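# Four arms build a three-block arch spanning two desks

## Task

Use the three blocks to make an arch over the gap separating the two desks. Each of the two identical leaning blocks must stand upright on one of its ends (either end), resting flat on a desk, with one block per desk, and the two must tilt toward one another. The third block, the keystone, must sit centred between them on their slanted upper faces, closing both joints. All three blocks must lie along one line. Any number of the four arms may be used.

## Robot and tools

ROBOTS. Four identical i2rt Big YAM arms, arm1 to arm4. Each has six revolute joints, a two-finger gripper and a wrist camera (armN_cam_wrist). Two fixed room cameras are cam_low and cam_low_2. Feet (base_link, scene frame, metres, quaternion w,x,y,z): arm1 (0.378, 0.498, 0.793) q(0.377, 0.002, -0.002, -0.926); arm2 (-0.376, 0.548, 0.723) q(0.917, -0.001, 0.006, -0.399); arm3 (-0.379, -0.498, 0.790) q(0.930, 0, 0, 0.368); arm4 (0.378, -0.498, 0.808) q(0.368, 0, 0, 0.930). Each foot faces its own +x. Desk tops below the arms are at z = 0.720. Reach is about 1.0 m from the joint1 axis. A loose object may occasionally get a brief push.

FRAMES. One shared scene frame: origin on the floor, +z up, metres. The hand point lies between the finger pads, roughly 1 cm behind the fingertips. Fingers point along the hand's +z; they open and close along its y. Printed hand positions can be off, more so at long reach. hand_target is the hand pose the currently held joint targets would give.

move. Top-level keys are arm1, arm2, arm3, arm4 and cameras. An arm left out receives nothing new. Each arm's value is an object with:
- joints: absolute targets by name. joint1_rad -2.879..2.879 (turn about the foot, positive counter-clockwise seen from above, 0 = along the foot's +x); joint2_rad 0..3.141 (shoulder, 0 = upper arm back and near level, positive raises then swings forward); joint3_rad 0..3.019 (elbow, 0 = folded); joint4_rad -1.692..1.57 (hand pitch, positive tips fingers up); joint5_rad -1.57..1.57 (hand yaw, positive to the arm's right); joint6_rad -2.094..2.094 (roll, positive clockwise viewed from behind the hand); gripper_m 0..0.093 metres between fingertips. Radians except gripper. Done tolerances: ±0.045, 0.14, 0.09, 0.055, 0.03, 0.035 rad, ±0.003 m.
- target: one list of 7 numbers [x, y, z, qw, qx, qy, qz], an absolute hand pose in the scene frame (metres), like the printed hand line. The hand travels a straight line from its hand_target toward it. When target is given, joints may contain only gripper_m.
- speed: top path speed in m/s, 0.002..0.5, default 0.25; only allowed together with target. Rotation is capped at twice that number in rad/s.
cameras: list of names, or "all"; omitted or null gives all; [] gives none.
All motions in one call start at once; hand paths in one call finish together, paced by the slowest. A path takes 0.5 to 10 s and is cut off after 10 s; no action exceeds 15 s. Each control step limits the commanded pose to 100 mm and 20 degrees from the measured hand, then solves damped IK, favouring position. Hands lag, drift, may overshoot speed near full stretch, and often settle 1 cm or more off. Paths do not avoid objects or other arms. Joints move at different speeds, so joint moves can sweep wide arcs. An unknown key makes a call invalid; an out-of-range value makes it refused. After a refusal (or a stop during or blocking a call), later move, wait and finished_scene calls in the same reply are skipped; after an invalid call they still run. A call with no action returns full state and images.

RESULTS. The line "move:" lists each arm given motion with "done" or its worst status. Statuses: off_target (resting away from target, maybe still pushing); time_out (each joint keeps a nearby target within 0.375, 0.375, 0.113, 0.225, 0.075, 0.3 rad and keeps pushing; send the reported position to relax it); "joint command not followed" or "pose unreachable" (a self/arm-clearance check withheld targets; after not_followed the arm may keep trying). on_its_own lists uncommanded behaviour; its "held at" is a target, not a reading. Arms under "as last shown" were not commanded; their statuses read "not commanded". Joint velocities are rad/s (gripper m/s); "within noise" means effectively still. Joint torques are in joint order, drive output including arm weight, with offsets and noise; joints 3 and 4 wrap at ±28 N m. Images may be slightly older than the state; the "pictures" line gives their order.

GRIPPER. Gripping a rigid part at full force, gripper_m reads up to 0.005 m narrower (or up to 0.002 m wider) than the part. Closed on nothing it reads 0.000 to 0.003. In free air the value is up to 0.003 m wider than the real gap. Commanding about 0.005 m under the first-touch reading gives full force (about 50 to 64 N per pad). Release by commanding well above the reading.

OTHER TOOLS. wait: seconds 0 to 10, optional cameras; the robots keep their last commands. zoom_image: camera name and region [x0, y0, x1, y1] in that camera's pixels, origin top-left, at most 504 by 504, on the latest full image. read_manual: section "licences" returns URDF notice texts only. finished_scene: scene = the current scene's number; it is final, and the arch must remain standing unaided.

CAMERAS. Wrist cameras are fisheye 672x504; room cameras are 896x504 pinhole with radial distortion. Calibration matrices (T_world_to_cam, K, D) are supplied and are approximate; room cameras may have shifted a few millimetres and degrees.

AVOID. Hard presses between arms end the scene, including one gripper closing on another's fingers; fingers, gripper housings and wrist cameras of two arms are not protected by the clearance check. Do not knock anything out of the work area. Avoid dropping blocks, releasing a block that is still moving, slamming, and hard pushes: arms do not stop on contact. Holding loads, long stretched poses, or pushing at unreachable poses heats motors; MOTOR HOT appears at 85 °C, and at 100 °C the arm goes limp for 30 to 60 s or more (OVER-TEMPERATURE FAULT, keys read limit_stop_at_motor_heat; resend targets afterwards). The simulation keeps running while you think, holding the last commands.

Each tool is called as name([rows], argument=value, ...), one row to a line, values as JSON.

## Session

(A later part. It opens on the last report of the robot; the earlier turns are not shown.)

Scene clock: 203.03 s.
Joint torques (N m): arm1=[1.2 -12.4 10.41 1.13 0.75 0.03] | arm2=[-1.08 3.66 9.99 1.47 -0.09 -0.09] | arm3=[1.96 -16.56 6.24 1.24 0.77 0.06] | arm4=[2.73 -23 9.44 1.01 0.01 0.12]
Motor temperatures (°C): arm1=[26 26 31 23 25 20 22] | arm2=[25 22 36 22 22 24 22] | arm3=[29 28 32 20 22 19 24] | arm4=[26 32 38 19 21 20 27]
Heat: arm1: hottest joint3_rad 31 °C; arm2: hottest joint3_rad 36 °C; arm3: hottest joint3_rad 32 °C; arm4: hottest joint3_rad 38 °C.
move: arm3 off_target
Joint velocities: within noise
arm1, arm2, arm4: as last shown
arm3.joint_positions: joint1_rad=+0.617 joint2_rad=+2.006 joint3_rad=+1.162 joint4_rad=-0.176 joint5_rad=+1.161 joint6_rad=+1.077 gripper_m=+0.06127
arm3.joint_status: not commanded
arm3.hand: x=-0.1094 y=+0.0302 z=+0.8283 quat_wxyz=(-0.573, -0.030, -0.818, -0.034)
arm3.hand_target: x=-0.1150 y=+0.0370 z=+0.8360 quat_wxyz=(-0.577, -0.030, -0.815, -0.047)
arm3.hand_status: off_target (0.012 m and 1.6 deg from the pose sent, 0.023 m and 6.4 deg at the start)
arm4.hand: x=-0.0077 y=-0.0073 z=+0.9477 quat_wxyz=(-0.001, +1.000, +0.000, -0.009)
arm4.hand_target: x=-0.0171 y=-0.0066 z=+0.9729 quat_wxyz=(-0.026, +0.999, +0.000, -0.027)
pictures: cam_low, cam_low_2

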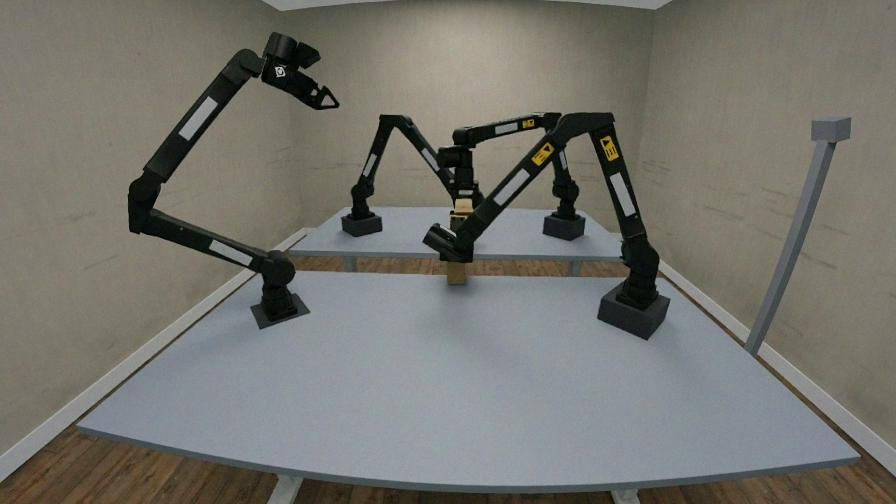

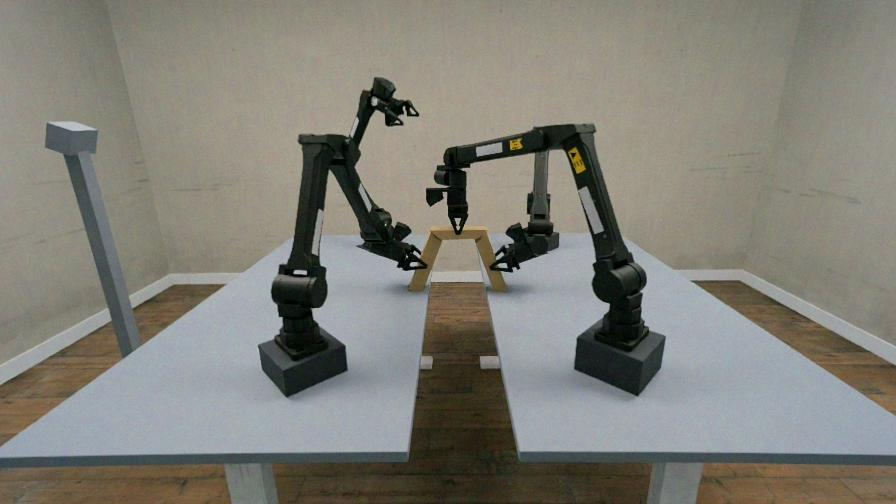

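move(arm3={"target": [-0.1150, 0.0065, 0.843, 0.5782, 0.0236, 0.8159, 0.0367], "speed": 0.1}, cameras=["cam_low_2", "cam_low"])

zoom_image(camera="cam_low", region=[440, 200, 490, 290])

zoom_image(camera="cam_low_2", region=[400, 220, 520, 300])

Scene clock: 207.80 s.
Joint torques (N m): arm1=[1.26 -12.28 10.37 1.11 0.75 0.03] | arm2=[-1.08 3.43 10.03 1.5 -0.1 -0.09] | arm3=[0.91 -17.49 5.29 0.88 0.75 0.03] | arm4=[2.67 -23.06 9.47 1.02 0 0.11]
Motor temperatures (°C): arm1=[26 26 31 23 25 20 22] | arm2=[25 22 36 22 22 24 22] | arm3=[29 28 32 21 22 19 24] | arm4=[26 32 38 19 21 20 27]
Heat: arm1: hottest joint3_rad 31 °C; arm2: hottest joint3_rad 36 °C; arm3: hottest joint3_rad 32 °C; arm4: hottest joint3_rad 38 °C.
move: arm3 off_target
Joint velocities: within noise
arm1, arm2, arm4: as last shown
arm3.joint_positions: joint1_rad=+0.617 joint2_rad=+1.966 joint3_rad=+1.080 joint4_rad=-0.140 joint5_rad=+1.161 joint6_rad=+1.063 gripper_m=+0.06127
arm3.joint_status: not commanded
arm3.hand: x=-0.1146 y=+0.0050 z=+0.8262 quat_wxyz=(-0.573, -0.023, -0.819, -0.028)
arm3.hand_target: x=-0.1149 y=+0.0065 z=+0.8428 quat_wxyz=(-0.577, -0.027, -0.815, -0.038)
arm3.hand_status: off_target (0.017 m and 1.2 deg from the pose sent, 0.028 m and 1.0 deg at the start)
arm4.hand_target: x=-0.0171 y=-0.0065 z=+0.9729 quat_wxyz=(-0.026, +0.999, +0.000, -0.027)
pictures: cam_low, cam_low_2

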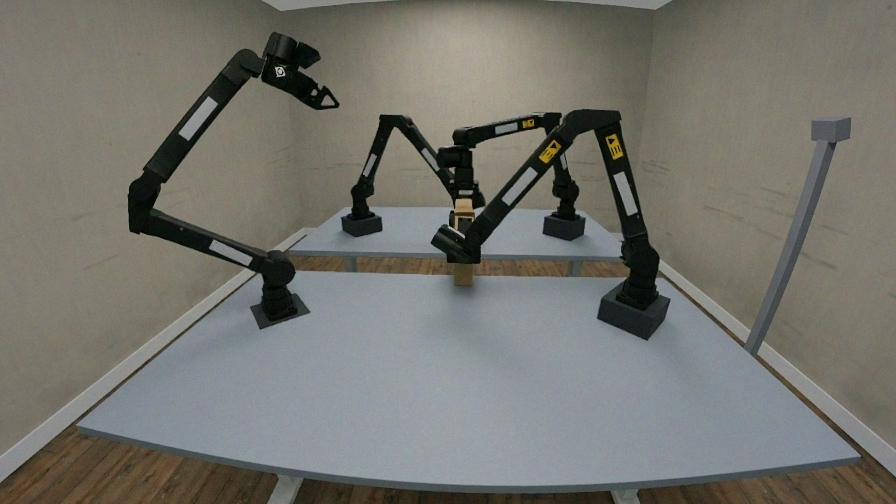

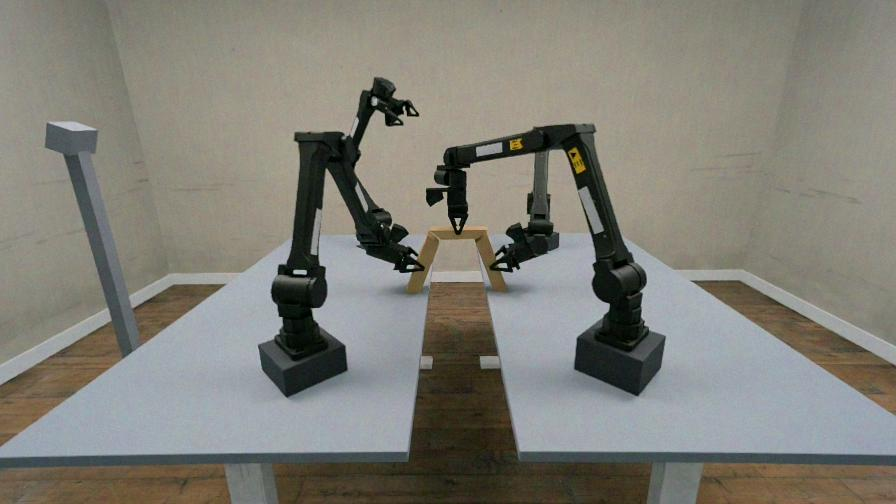

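Scaled by 5.600 (camera's finer frame: 1280x720).

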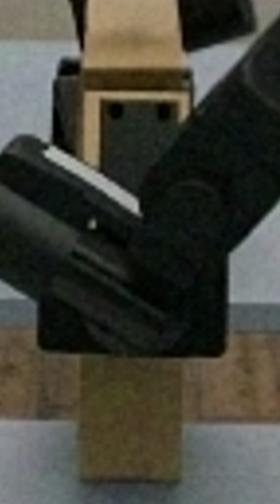

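Scaled by 4.200 (camera's finer frame: 1280x720).

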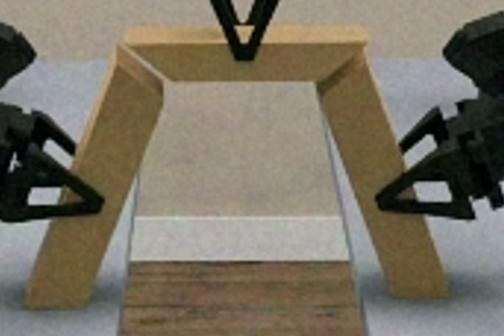

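move(arm3={"target": [-0.1000, 0.0080, 0.843, 0.5782, 0.0236, 0.8159, 0.0367], "speed": 0.1}, cameras=["cam_low_2", "cam_low"])

zoom_image(camera="cam_low", region=[440, 200, 490, 290])

zoom_image(camera="cam_low_2", region=[400, 220, 520, 300])

Scene clock: 211.63 s.
Joint torques (N m): arm1=[1.2 -12.22 10.39 1.14 0.74 0.03] | arm2=[-0.97 3.6 10 1.54 -0.08 -0.08] | arm3=[-0.15 -17.2 5.83 1.11 0.74 0.04] | arm4=[2.78 -22.95 9.43 1.01 0 0.12]
Motor temperatures (°C): arm1=[26 26 31 23 25 20 22] | arm2=[25 22 36 22 22 24 22] | arm3=[29 28 31 21 22 19 24] | arm4=[26 33 38 19 21 20 27]
Heat: arm1: hottest joint3_rad 31 °C; arm2: hottest joint3_rad 36 °C; arm3: hottest joint3_rad 31 °C; arm4: hottest joint3_rad 38 °C.
move: arm3 off_target
Joint velocities: within noise
arm1, arm4: as last shown
arm2.joint_positions: joint1_rad=-0.068 joint2_rad=+0.615 joint3_rad=+1.398 joint4_rad=-1.168 joint5_rad=-0.283 joint6_rad=+0.288 gripper_m=+0.09396
arm2.joint_status: not commanded
arm2.hand: x=-0.1788 y=+0.3871 z=+1.3047 quat_wxyz=(-0.558, -0.390, -0.730, +0.053)
arm2.hand_target: x=-0.1809 y=+0.3898 z=+1.3157 quat_wxyz=(-0.568, -0.385, -0.725, +0.057)
arm2.hand_status: not commanded
arm3.joint_positions: joint1_rad=+0.608 joint2_rad=+1.966 joint3_rad=+1.075 joint4_rad=-0.091 joint5_rad=+1.144 joint6_rad=+0.992 gripper_m=+0.06127
arm3.joint_status: not commanded
arm3.hand: x=-0.1100 y=+0.0082 z=+0.8263 quat_wxyz=(-0.571, -0.007, -0.820, -0.026)
arm3.hand_target: x=-0.1003 y=+0.0079 z=+0.8426 quat_wxyz=(-0.577, -0.023, -0.815, -0.036)
arm3.hand_status: off_target (0.019 m and 2.4 deg from the pose sent, 0.022 m and 1.2 deg at the start)
pictures: cam_low, cam_low_2

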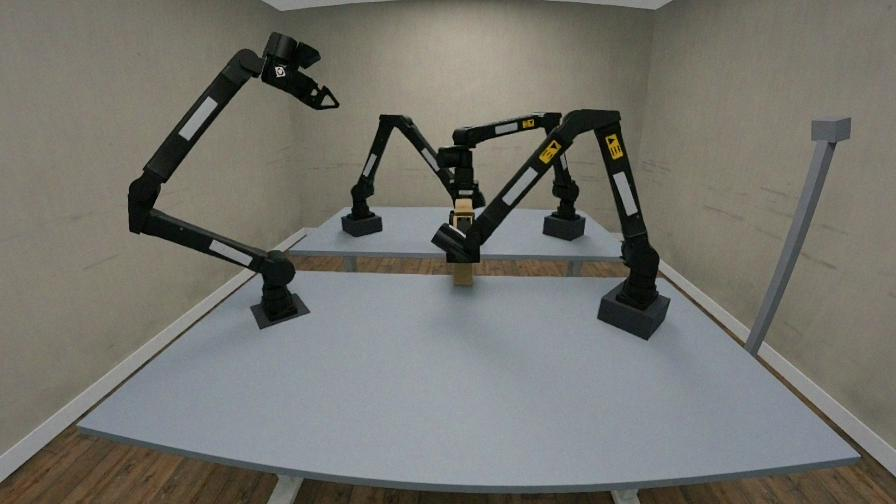

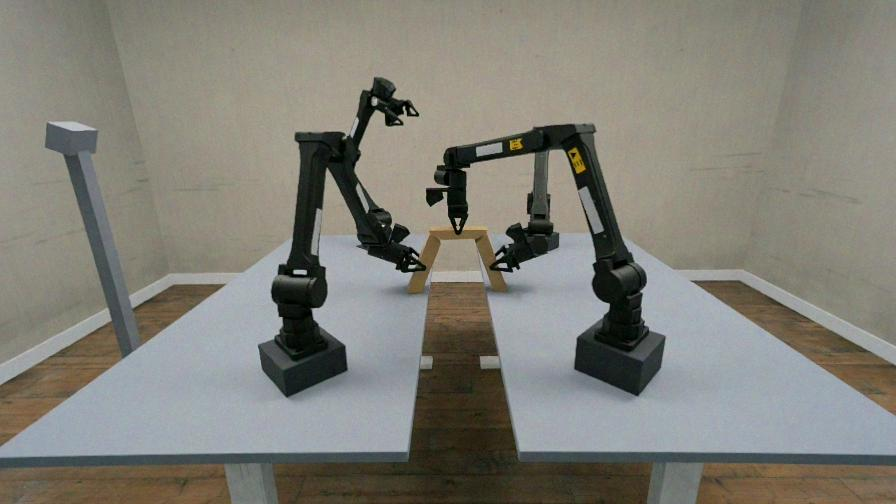

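Scaled by 5.600 (camera's finer frame: 1280x720).

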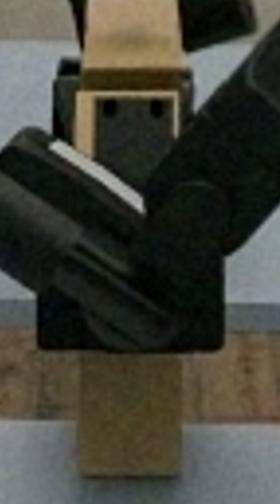

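Scaled by 4.200 (camera's finer frame: 1280x720).

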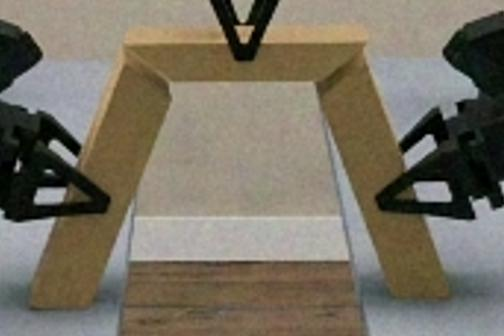

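move(arm4={"target": [-0.0165, -0.0060, 0.953, -0.0262, 0.9993, 0, -0.0262], "speed": 0.06}, cameras=["cam_low_2", "cam_low"])

zoom_image(camera="cam_low_2", region=[400, 220, 520, 300])

zoom_image(camera="cam_low", region=[440, 200, 490, 290])

Scene clock: 214.90 s.
Joint torques (N m): arm1=[1.26 -12.22 10.4 1.11 0.73 0.03] | arm2=[-1.26 3.84 9.98 1.55 -0.07 -0.08] | arm3=[-0.91 -17.26 5.96 1.17 0.75 0.04] | arm4=[2.49 -22.42 9.01 1.06 -0.04 0.11]
Motor temperatures (°C): arm1=[26 26 31 23 25 20 22] | arm2=[25 22 36 22 22 24 22] | arm3=[29 28 31 21 23 19 24] | arm4=[26 33 38 19 21 20 27]
Heat: arm1: hottest joint3_rad 31 °C; arm2: hottest joint3_rad 36 °C; arm3: hottest joint3_rad 31 °C; arm4: hottest joint3_rad 38 °C.
move: arm4 off_target
Joint velocities: within noise
arm1.joint_positions: joint1_rad=+0.619 joint2_rad=+1.980 joint3_rad=+1.145 joint4_rad=-0.316 joint5_rad=+1.191 joint6_rad=+1.126 gripper_m=+0.05914
arm1.joint_status: not commanded
arm1.hand: x=+0.1238 y=-0.0126 z=+0.8354 quat_wxyz=(+0.003, -0.819, +0.009, +0.573)
arm1.hand_target: x=+0.1280 y=-0.0284 z=+0.8383 quat_wxyz=(-0.016, -0.816, +0.017, +0.577)
arm1.hand_status: not commanded
arm2: as last shown
arm3.joint_positions: joint1_rad=+0.608 joint2_rad=+1.966 joint3_rad=+1.075 joint4_rad=-0.090 joint5_rad=+1.144 joint6_rad=+0.992 gripper_m=+0.06127
arm3.joint_status: not commanded
arm3.hand: x=-0.1100 y=+0.0083 z=+0.8264 quat_wxyz=(-0.572, -0.008, -0.820, -0.027)
arm3.hand_target: x=-0.1002 y=+0.0081 z=+0.8428 quat_wxyz=(-0.578, -0.023, -0.815, -0.037)
arm3.hand_status: not commanded
arm4.joint_positions: joint1_rad=-0.153 joint2_rad=+2.006 joint3_rad=+1.813 joint4_rad=-1.352 joint5_rad=-0.010 joint6_rad=-0.913 gripper_m=+0.05836
arm4.joint_status: not commanded
arm4.hand: x=-0.0087 y=-0.0074 z=+0.9338 quat_wxyz=(-0.007, +1.000, +0.004, -0.012)
arm4.hand_target: x=-0.0163 y=-0.0063 z=+0.9529 quat_wxyz=(-0.026, +0.999, +0.003, -0.026)
arm4.hand_status: off_target (0.021 m and 2.8 deg from the pose sent, 0.010 m and 3.5 deg at the start)
pictures: cam_low, cam_low_2

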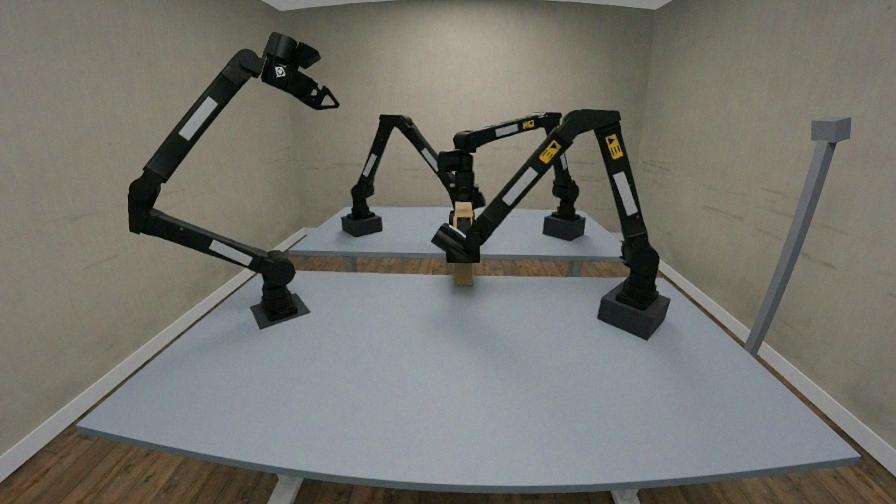

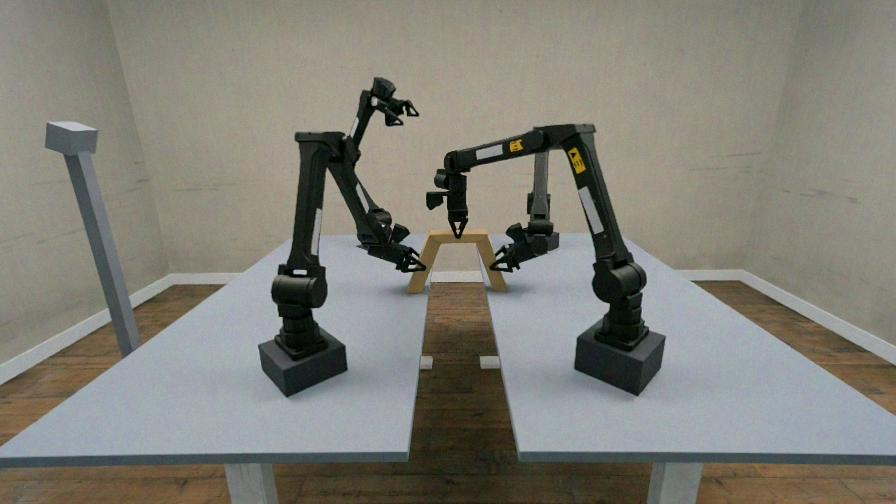

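Scaled by 4.200 (camera's finer frame: 1280x720).

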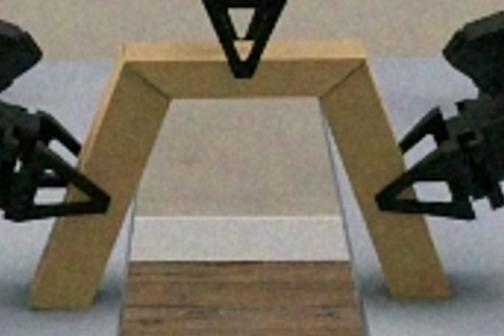

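Scaled by 5.600 (camera's finer frame: 1280x720).

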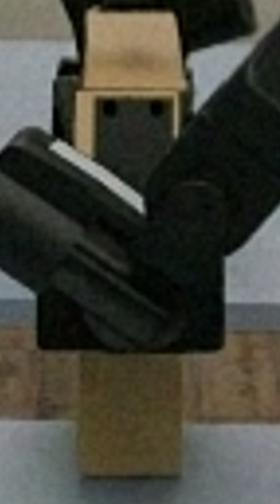

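move(arm4={"target": [-0.0150, -0.0055, 0.940, -0.0262, 0.9993, 0, -0.0262], "speed": 0.05}, cameras=["cam_low_2", "cam_low", "arm2_cam_wrist"])

zoom_image(camera="cam_low_2", region=[400, 220, 520, 300])

zoom_image(camera="cam_low", region=[440, 200, 490, 290])

zoom_image(camera="arm2_cam_wrist", region=[360, 100, 560, 280])

Scene clock: 217.40 s.
Joint torques (N m): arm1=[1.38 -12.16 10.44 1.13 0.7 0.03] | arm2=[-1.03 3.9 9.98 1.58 -0.1 -0.09] | arm3=[-0.56 -16.91 5.91 1.18 0.74 0.06] | arm4=[2.26 -21.42 8.36 1.32 -0.06 0.15]
Motor temperatures (°C): arm1=[26 26 31 23 25 20 22] | arm2=[25 22 36 22 22 24 22] | arm3=[29 28 31 21 23 19 24] | arm4=[26 33 38 19 21 20 27]
Heat: arm1: hottest joint3_rad 31 °C; arm2: hottest joint3_rad 36 °C; arm3: hottest joint3_rad 31 °C; arm4: hottest joint3_rad 38 °C.
move: arm4 done
Joint velocities: within noise
arm1.joint_positions: joint1_rad=+0.619 joint2_rad=+1.980 joint3_rad=+1.145 joint4_rad=-0.316 joint5_rad=+1.191 joint6_rad=+1.131 gripper_m=+0.05914
arm1.joint_status: not commanded
arm1.hand: x=+0.1238 y=-0.0126 z=+0.8354 quat_wxyz=(+0.002, -0.819, +0.011, +0.573)
arm1.hand_target: x=+0.1281 y=-0.0284 z=+0.8382 quat_wxyz=(-0.017, -0.816, +0.019, +0.577)
arm1.hand_status: not commanded
arm2, arm3: as last shown
arm4.joint_positions: joint1_rad=-0.153 joint2_rad=+1.999 joint3_rad=+1.797 joint4_rad=-1.328 joint5_rad=-0.009 joint6_rad=-0.913 gripper_m=+0.05837
arm4.joint_status: not commanded
arm4.hand: x=-0.0093 y=-0.0066 z=+0.9321 quat_wxyz=(-0.013, +1.000, +0.004, -0.016)
arm4.hand_target: x=-0.0148 y=-0.0055 z=+0.9401 quat_wxyz=(-0.026, +0.999, +0.000, -0.026)
arm4.hand_status: done (0.010 m and 1.9 deg from the pose sent, 0.009 m and 2.8 deg at the start)
pictures: arm2_cam_wrist, cam_low, cam_low_2
arm2_cam_wrist: T_world_to_cam=[[-0.656907, -0.658749, -0.366774, 0.613599], [-0.450242, 0.732933, -0.509992, 0.312301], [0.604777, -0.16988, -0.778065, 1.30729], [0, 0, 0, 1]] pos_world=[-0.246929, 0.397394, 1.40148]

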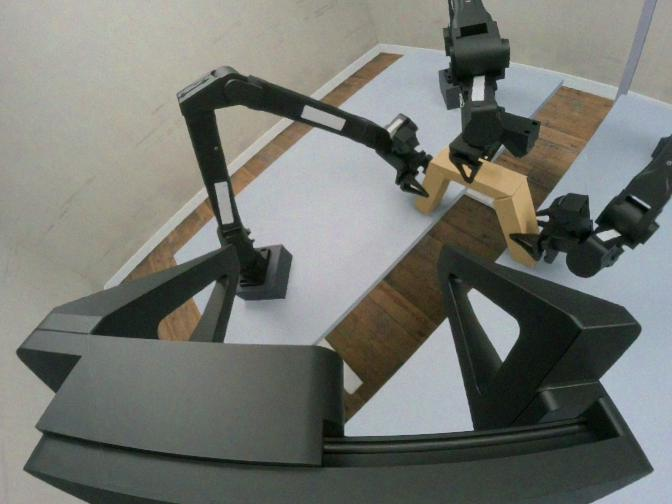

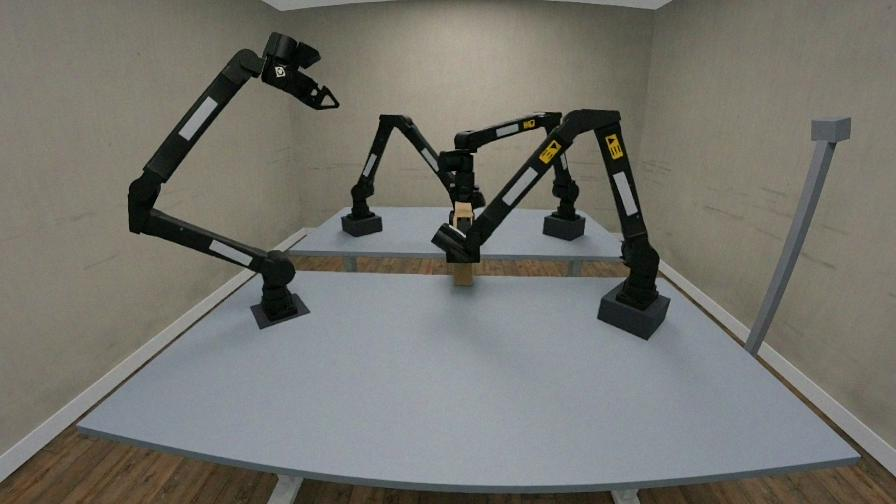

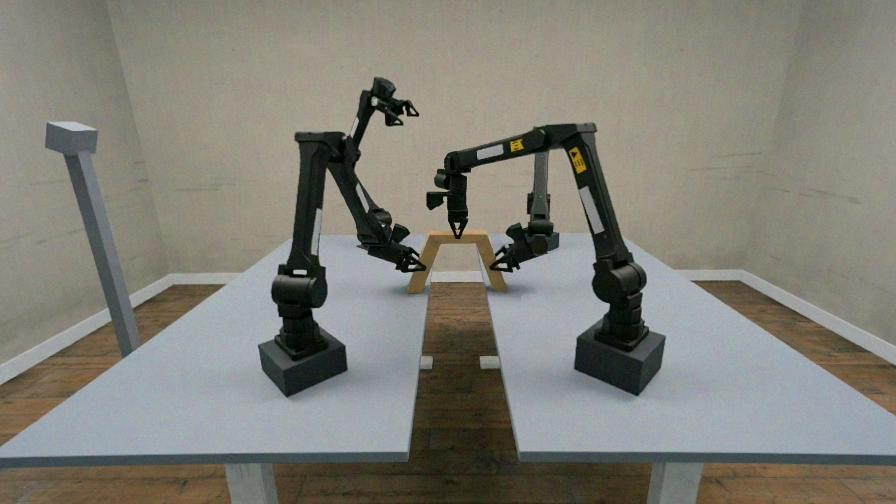

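Scaled by 4.200 (camera's finer frame: 1280x720).

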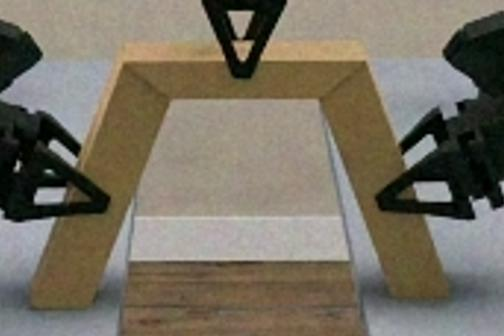

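Scaled by 5.600 (camera's finer frame: 1280x720).

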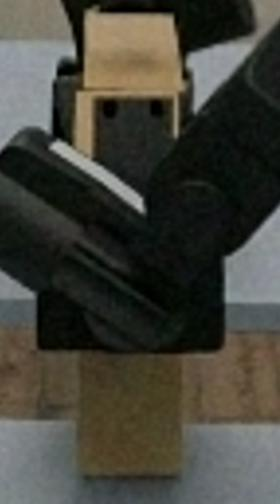

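Scaled by 2.520 (camera's finer frame: 960x720).

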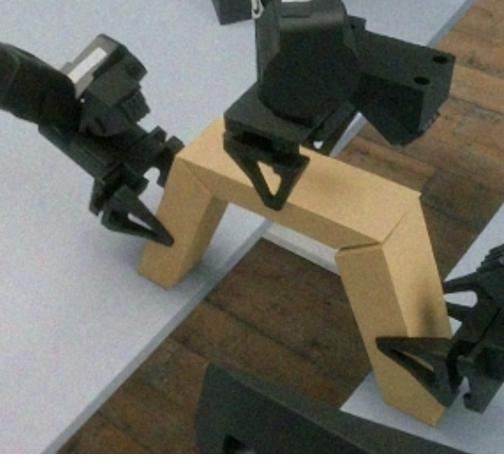

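move(arm4={"target": [-0.0130, -0.0055, 0.931, -0.0262, 0.9993, 0, -0.0262], "speed": 0.05}, cameras=[])

move(arm4={"joints": {"gripper_m": 0.064}}, cameras=["cam_low_2", "cam_low", "arm2_cam_wrist"])

zoom_image(camera="cam_low_2", region=[400, 220, 520, 300])

zoom_image(camera="arm2_cam_wrist", region=[400, 120, 560, 280])

Scene clock: 223.10 s.
Joint torques (N m): arm1=[1.2 -12.22 10.4 1.11 0.69 0.02] | arm2=[-0.91 3.78 10.06 1.58 -0.09 -0.09] | arm3=[-0.85 -17.26 5.86 1.1 0.75 0.07] | arm4=[2.02 -20.6 7.99 1.42 -0.09 0.12]
Motor temperatures (°C): arm1=[26 26 31 23 25 20 23] | arm2=[25 22 36 22 22 24 22] | arm3=[29 29 30 21 23 19 24] | arm4=[26 32 37 19 21 20 27]
Heat: arm1: hottest joint3_rad 31 °C; arm2: hottest joint3_rad 36 °C; arm3: hottest joint3_rad 30 °C; arm4: hottest joint3_rad 37 °C.
move: arm4 done
Joint velocities: within noise
arm1.joint_positions: joint1_rad=+0.619 joint2_rad=+1.980 joint3_rad=+1.145 joint4_rad=-0.316 joint5_rad=+1.193 joint6_rad=+1.132 gripper_m=+0.05914
arm1.joint_status: not commanded
arm1.hand: x=+0.1237 y=-0.0125 z=+0.8356 quat_wxyz=(+0.001, -0.819, +0.011, +0.574)
arm1.hand_target: x=+0.1280 y=-0.0283 z=+0.8384 quat_wxyz=(-0.017, -0.816, +0.019, +0.577)
arm1.hand_status: not commanded
arm2: as last shown
arm3.joint_positions: joint1_rad=+0.608 joint2_rad=+1.966 joint3_rad=+1.075 joint4_rad=-0.090 joint5_rad=+1.144 joint6_rad=+0.991 gripper_m=+0.06127
arm3.joint_status: not commanded
arm3.hand: x=-0.1100 y=+0.0083 z=+0.8264 quat_wxyz=(-0.572, -0.007, -0.820, -0.027)
arm3.hand_target: x=-0.1002 y=+0.0081 z=+0.8428 quat_wxyz=(-0.578, -0.023, -0.815, -0.036)
arm3.hand_status: not commanded
arm4.joint_positions: joint1_rad=-0.153 joint2_rad=+1.990 joint3_rad=+1.781 joint4_rad=-1.305 joint5_rad=-0.009 joint6_rad=-0.913 gripper_m=+0.05837
arm4.joint_status: not commanded
arm4.hand: x=-0.0095 y=-0.0064 z=+0.9315 quat_wxyz=(-0.019, +1.000, +0.004, -0.021)
arm4.hand_target: x=-0.0130 y=-0.0055 z=+0.9309 quat_wxyz=(-0.026, +0.999, +0.000, -0.026)
arm4.hand_status: done (0.004 m and 1.1 deg from the pose sent, 0.004 m and 1.9 deg at the start)

Scene clock: 223.77 s.
Joint torques (N m): arm1=[1.26 -12.28 10.4 1.13 0.68 0.02] | arm2=[-0.97 3.43 9.99 1.54 -0.06 -0.08] | arm3=[-0.91 -16.85 5.86 1.2 0.75 0.04] | arm4=[1.9 -20.89 8.94 1.14 -0.1 0.12]
Motor temperatures (°C): arm1=[26 26 31 23 25 20 23] | arm2=[25 22 36 22 22 24 22] | arm3=[29 29 30 21 23 19 24] | arm4=[26 32 37 19 21 20 27]
Heat: arm1: hottest joint3_rad 31 °C; arm2: hottest joint3_rad 36 °C; arm3: hottest joint3_rad 30 °C; arm4: hottest joint3_rad 37 °C.
move: arm4 done
Joint velocities: within noise
arm1.joint_positions: joint1_rad=+0.619 joint2_rad=+1.980 joint3_rad=+1.145 joint4_rad=-0.316 joint5_rad=+1.193 joint6_rad=+1.128 gripper_m=+0.05914
arm1.joint_status: not commanded
arm1.hand: x=+0.1237 y=-0.0125 z=+0.8354 quat_wxyz=(+0.003, -0.819, +0.009, +0.574)
arm1.hand_target: x=+0.1280 y=-0.0283 z=+0.8382 quat_wxyz=(-0.016, -0.816, +0.017, +0.577)
arm1.hand_status: not commanded
arm2: as last shown
arm3.joint_positions: joint1_rad=+0.608 joint2_rad=+1.966 joint3_rad=+1.075 joint4_rad=-0.090 joint5_rad=+1.144 joint6_rad=+0.992 gripper_m=+0.06127
arm3.joint_status: not commanded
arm3.hand: x=-0.1100 y=+0.0083 z=+0.8264 quat_wxyz=(-0.572, -0.008, -0.820, -0.027)
arm3.hand_target: x=-0.1002 y=+0.0081 z=+0.8428 quat_wxyz=(-0.578, -0.023, -0.815, -0.037)
arm3.hand_status: not commanded
arm4.joint_positions: joint1_rad=-0.153 joint2_rad=+1.990 joint3_rad=+1.768 joint4_rad=-1.298 joint5_rad=-0.009 joint6_rad=-0.913 gripper_m=+0.06390
arm4.joint_status: all done
arm4.hand: x=-0.0078 y=-0.0085 z=+0.9265 quat_wxyz=(-0.017, +1.000, +0.004, -0.019)
arm4.hand_target: x=-0.0130 y=-0.0056 z=+0.9309 quat_wxyz=(-0.026, +0.999, +0.000, -0.026)
arm4.hand_status: not commanded
pictures: arm2_cam_wrist, cam_low, cam_low_2
arm2_cam_wrist: T_world_to_cam=[[-0.656907, -0.658749, -0.366774, 0.613599], [-0.450242, 0.732933, -0.509992, 0.312301], [0.604777, -0.16988, -0.778065, 1.30729], [0, 0, 0, 1]] pos_world=[-0.246929, 0.397394, 1.40148]

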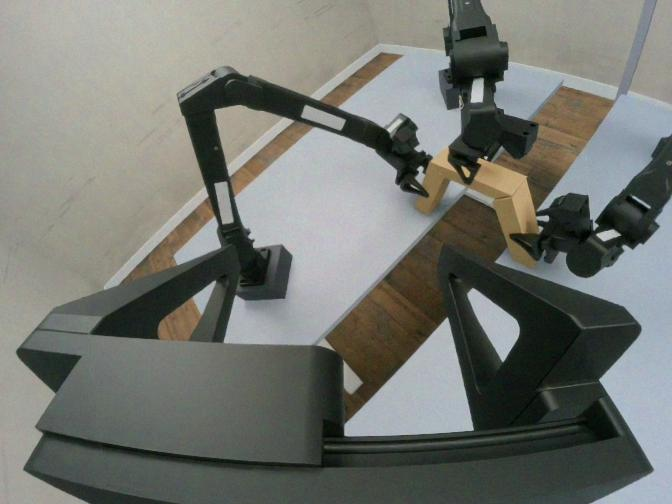

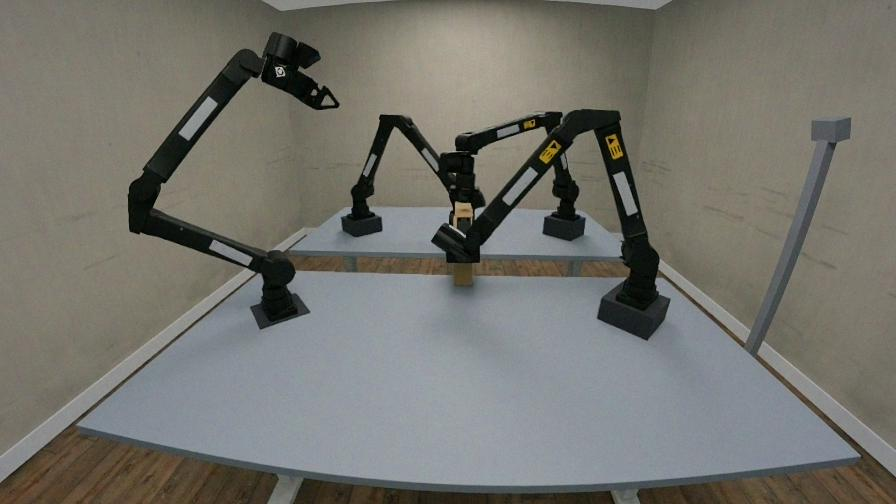

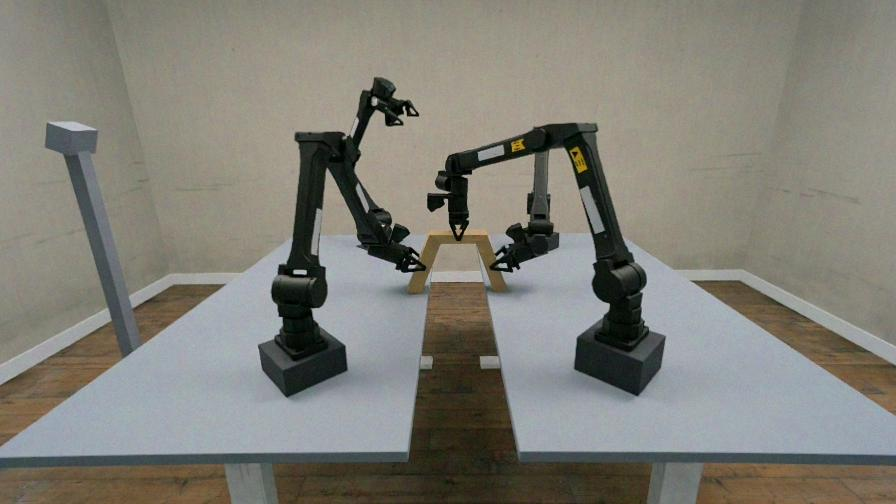

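Scaled by 4.200 (camera's finer frame: 1280x720).

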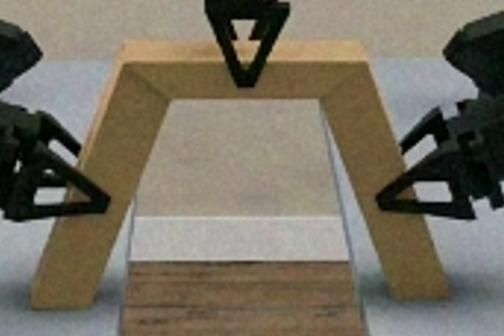

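Scaled by 3.150 (camera's finer frame: 960x720).

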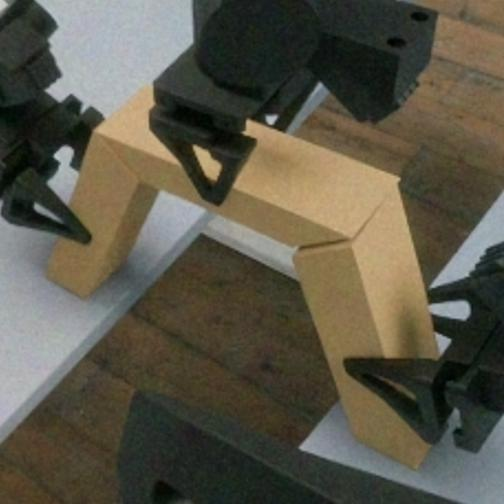

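move(arm4={"joints": {"gripper_m": 0.092}}, cameras=[])

move(arm4={"target": [-0.0130, -0.002, 1.02, -0.0262, 0.9993, 0, -0.0262], "speed": 0.1}, cameras=["cam_low_2", "cam_low", "arm2_cam_wrist"])

zoom_image(camera="cam_low_2", region=[400, 220, 520, 300])

zoom_image(camera="arm2_cam_wrist", region=[400, 120, 560, 280])

zoom_image(camera="cam_low", region=[440, 200, 490, 290])

Scene clock: 226.30 s.
Joint torques (N m): arm1=[1.26 -12.22 10.43 1.1 0.67 0.02] | arm2=[-0.91 3.78 9.87 1.57 -0.09 -0.09] | arm3=[-0.44 -16.85 5.86 1.16 0.76 0.08] | arm4=[1.96 -20.66 8.92 1.11 -0.1 0.12]
Motor temperatures (°C): arm1=[26 26 31 23 25 20 23] | arm2=[25 22 36 22 22 24 22] | arm3=[29 29 30 21 23 19 24] | arm4=[26 32 37 19 21 20 27]
Heat: arm1: hottest joint3_rad 31 °C; arm2: hottest joint3_rad 36 °C; arm3: hottest joint3_rad 30 °C; arm4: hottest joint3_rad 37 °C.
move: arm4 done
Joint velocities: within noise
arm1, arm2, arm3: as last shown
arm4.joint_positions: joint1_rad=-0.153 joint2_rad=+1.990 joint3_rad=+1.768 joint4_rad=-1.298 joint5_rad=-0.009 joint6_rad=-0.913 gripper_m=+0.09177
arm4.joint_status: all done
arm4.hand: x=-0.0078 y=-0.0085 z=+0.9265 quat_wxyz=(-0.017, +1.000, +0.004, -0.019)
arm4.hand_target: x=-0.0130 y=-0.0056 z=+0.9309 quat_wxyz=(-0.026, +0.999, +0.000, -0.026)
arm4.hand_status: not commanded

Scene clock: 227.97 s.
Joint torques (N m): arm1=[1.32 -12.28 10.4 1.09 0.68 0.02] | arm2=[-1.08 3.6 9.96 1.48 -0.1 -0.1] | arm3=[-0.73 -17.2 5.86 1.13 0.75 0.07] | arm4=[1.73 -21.77 12.67 -0.16 -0.1 0.08]
Motor temperatures (°C): arm1=[26 26 31 23 25 20 23] | arm2=[25 22 36 22 22 24 22] | arm3=[29 29 30 21 23 19 24] | arm4=[26 32 37 19 21 20 27]
Heat: arm1: hottest joint3_rad 31 °C; arm2: hottest joint3_rad 36 °C; arm3: hottest joint3_rad 30 °C; arm4: hottest joint3_rad 37 °C.
move: arm4 off_target
Joint velocities: within noise
arm1, arm2, arm3: as last shown
arm4.joint_positions: joint1_rad=-0.153 joint2_rad=+1.981 joint3_rad=+1.916 joint4_rad=-1.490 joint5_rad=-0.009 joint6_rad=-0.913 gripper_m=+0.09187
arm4.joint_status: not commanded
arm4.hand: x=-0.0062 y=-0.0106 z=+0.9879 quat_wxyz=(-0.003, +1.000, +0.004, -0.008)
arm4.hand_target: x=-0.0122 y=-0.0031 z=+1.0199 quat_wxyz=(-0.027, +0.999, +0.000, -0.027)
arm4.hand_status: off_target (0.034 m and 3.4 deg from the pose sent, 0.094 m and 1.5 deg at the start)
pictures: arm2_cam_wrist, cam_low, cam_low_2
arm2_cam_wrist: T_world_to_cam=[[-0.656907, -0.658749, -0.366774, 0.613599], [-0.450242, 0.732933, -0.509992, 0.312301], [0.604777, -0.16988, -0.778065, 1.30729], [0, 0, 0, 1]] pos_world=[-0.246929, 0.397394, 1.40148]

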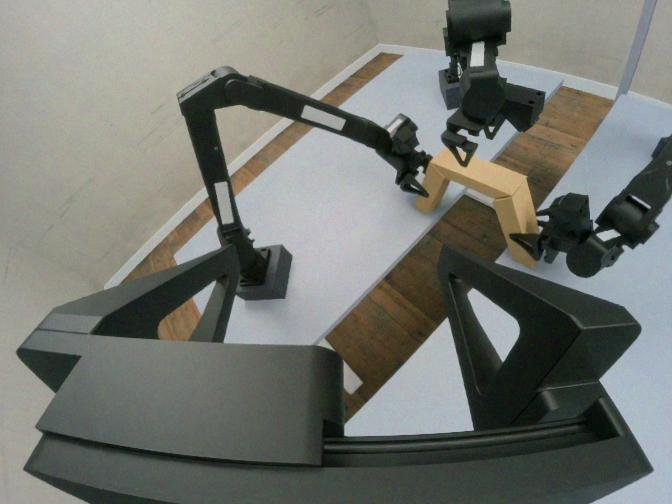

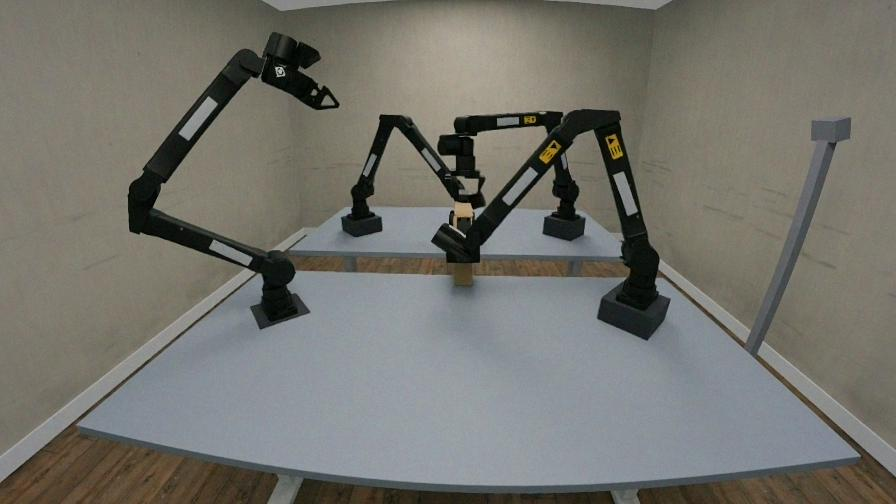

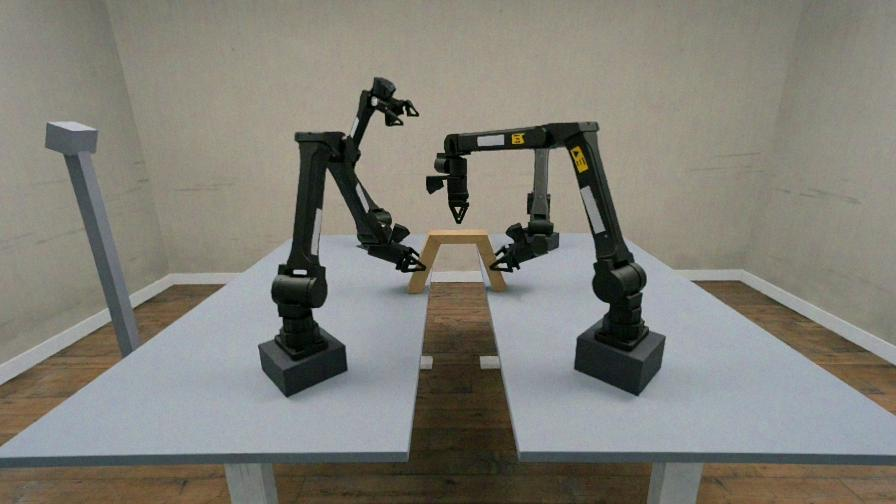

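Scaled by 4.200 (camera's finer frame: 1280x720).

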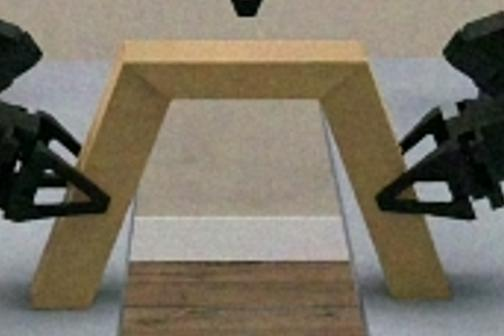

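Scaled by 3.150 (camera's finer frame: 960x720).

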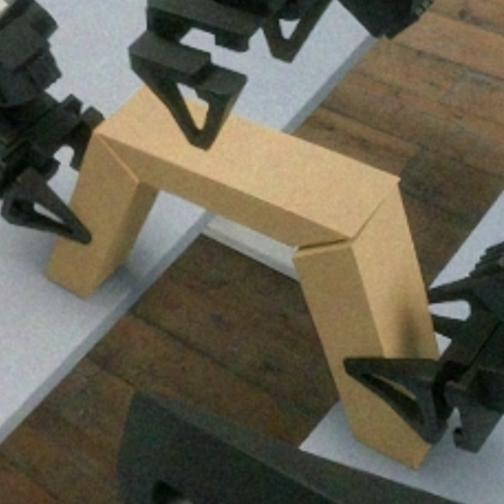

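Scaled by 5.600 (camera's finer frame: 1280x720).

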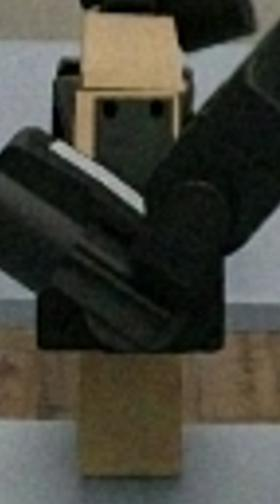

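move(arm4={"target": [0.14, -0.26, 1.10, 0, 1, 0, 0], "speed": 0.25}, arm1={"target": [0.1230, -0.0160, 0.8375, -0.003, 0.819, -0.008, -0.574], "speed": 0.05}, arm3={"target": [-0.1080, 0.0085, 0.8310, 0.5740, 0.0150, 0.8180, 0.0320], "speed": 0.05}, cameras=["cam_low_2", "cam_low", "arm2_cam_wrist"])

zoom_image(camera="cam_low_2", region=[400, 220, 520, 300])

zoom_image(camera="arm2_cam_wrist", region=[400, 120, 560, 280])

zoom_image(camera="cam_low", region=[440, 200, 490, 290])

Scene clock: 233.73 s.
Joint torques (N m): arm1=[0.03 -13.22 8.61 0.27 0.52 -0.12] | arm2=[-1.03 3.6 9.99 1.62 -0.08 -0.1] | arm3=[0.67 -15.62 5.94 0.66 0.73 0.19] | arm4=[2.78 -9.41 9.01 -0.2 0.02 0.13]
Motor temperatures (°C): arm1=[26 26 31 23 25 20 23] | arm2=[25 22 36 22 22 24 22] | arm3=[29 29 29 21 23 19 24] | arm4=[26 32 38 19 21 20 26]
Heat: arm1: hottest joint3_rad 31 °C; arm2: hottest joint3_rad 36 °C; arm3: hottest joint1_rad 29 °C; arm4: hottest joint3_rad 38 °C.
move: arm1 done; arm3 done; arm4 done
Joint velocities: within noise
arm1.joint_positions: joint1_rad=+0.619 joint2_rad=+1.980 joint3_rad=+1.145 joint4_rad=-0.316 joint5_rad=+1.193 joint6_rad=+1.128 gripper_m=+0.05914
arm1.joint_status: not commanded
arm1.hand: x=+0.1237 y=-0.0125 z=+0.8354 quat_wxyz=(+0.003, -0.819, +0.009, +0.574)
arm1.hand_target: x=+0.1230 y=-0.0160 z=+0.8375 quat_wxyz=(+0.003, -0.819, +0.008, +0.574)
arm1.hand_status: done (0.004 m and 0.2 deg from the pose sent, 0.004 m and 0.2 deg at the start)
arm2: as last shown
arm3.joint_positions: joint1_rad=+0.608 joint2_rad=+1.966 joint3_rad=+1.075 joint4_rad=-0.090 joint5_rad=+1.144 joint6_rad=+0.992 gripper_m=+0.06127
arm3.joint_status: not commanded
arm3.hand: x=-0.1100 y=+0.0083 z=+0.8264 quat_wxyz=(-0.572, -0.008, -0.820, -0.027)
arm3.hand_target: x=-0.1080 y=+0.0085 z=+0.8310 quat_wxyz=(-0.574, -0.015, -0.818, -0.032)
arm3.hand_status: done (0.005 m and 1.1 deg from the pose sent, 0.005 m and 1.1 deg at the start)
arm4.joint_positions: joint1_rad=-0.045 joint2_rad=+1.220 joint3_rad=+1.289 joint4_rad=-1.630 joint5_rad=-0.003 joint6_rad=-0.798 gripper_m=+0.09187
arm4.joint_status: not commanded
arm4.hand: x=+0.1406 y=-0.2552 z=+1.0980 quat_wxyz=(-0.003, +1.000, +0.000, -0.004)
arm4.hand_target: x=+0.1398 y=-0.2597 z=+1.1001 quat_wxyz=(+0.000, +1.000, +0.000, -0.001)
arm4.hand_status: done (0.005 m and 0.6 deg from the pose sent, 0.310 m and 1.1 deg at the start)
pictures: arm2_cam_wrist, cam_low, cam_low_2
arm2_cam_wrist: T_world_to_cam=[[-0.656907, -0.658749, -0.366774, 0.613599], [-0.450242, 0.732933, -0.509992, 0.312301], [0.604777, -0.16988, -0.778065, 1.30729], [0, 0, 0, 1]] pos_world=[-0.246929, 0.397394, 1.40148]

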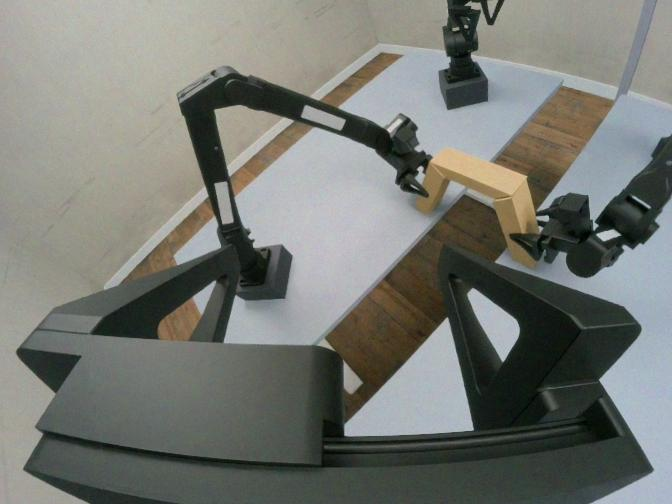

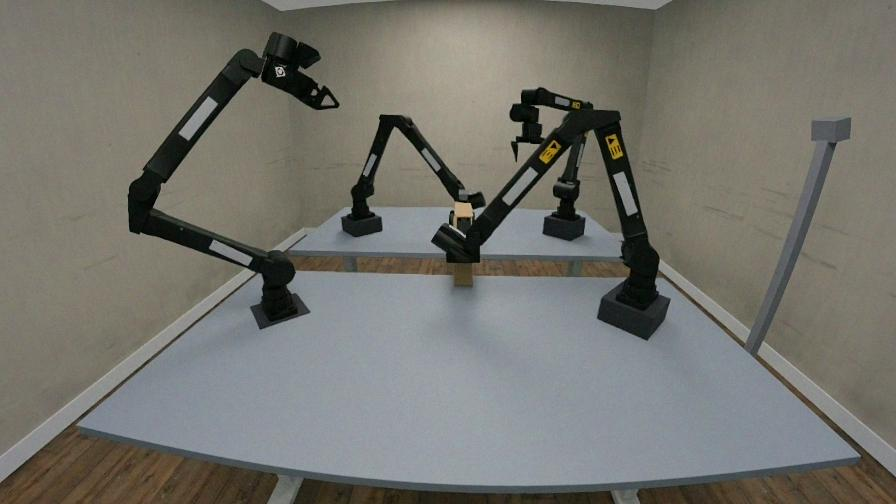

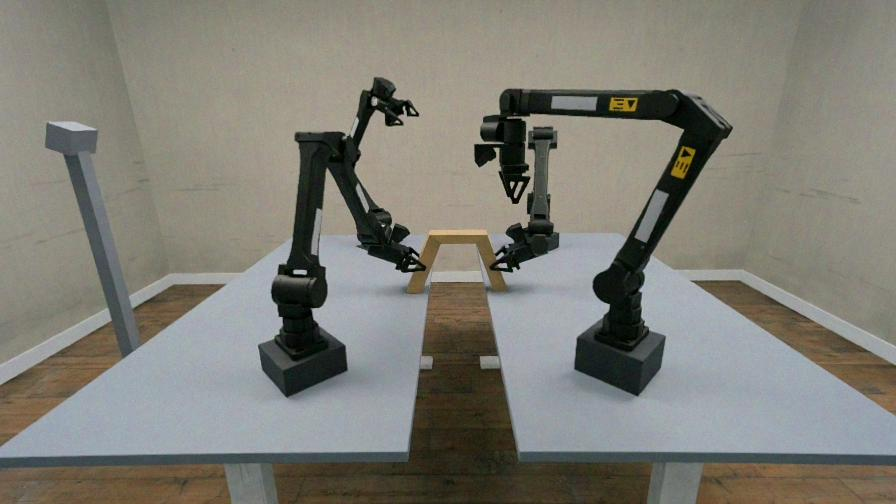

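Scaled by 4.200 (camera's finer frame: 1280x720).

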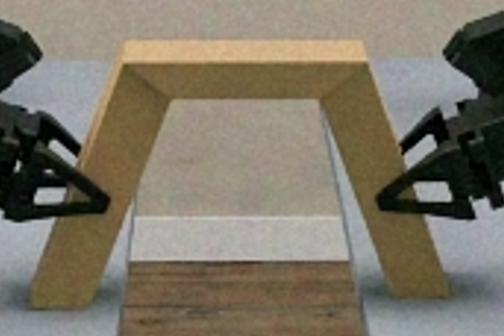

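Scaled by 3.150 (camera's finer frame: 960x720).

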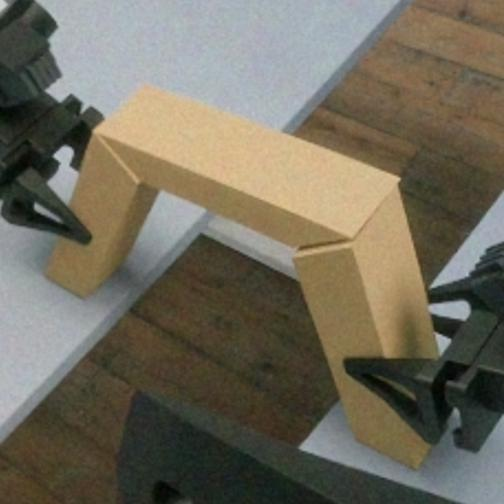

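Scaled by 5.600 (camera's finer frame: 1280x720).

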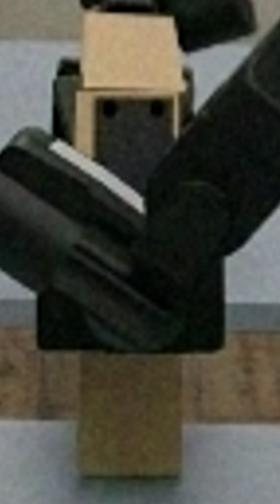

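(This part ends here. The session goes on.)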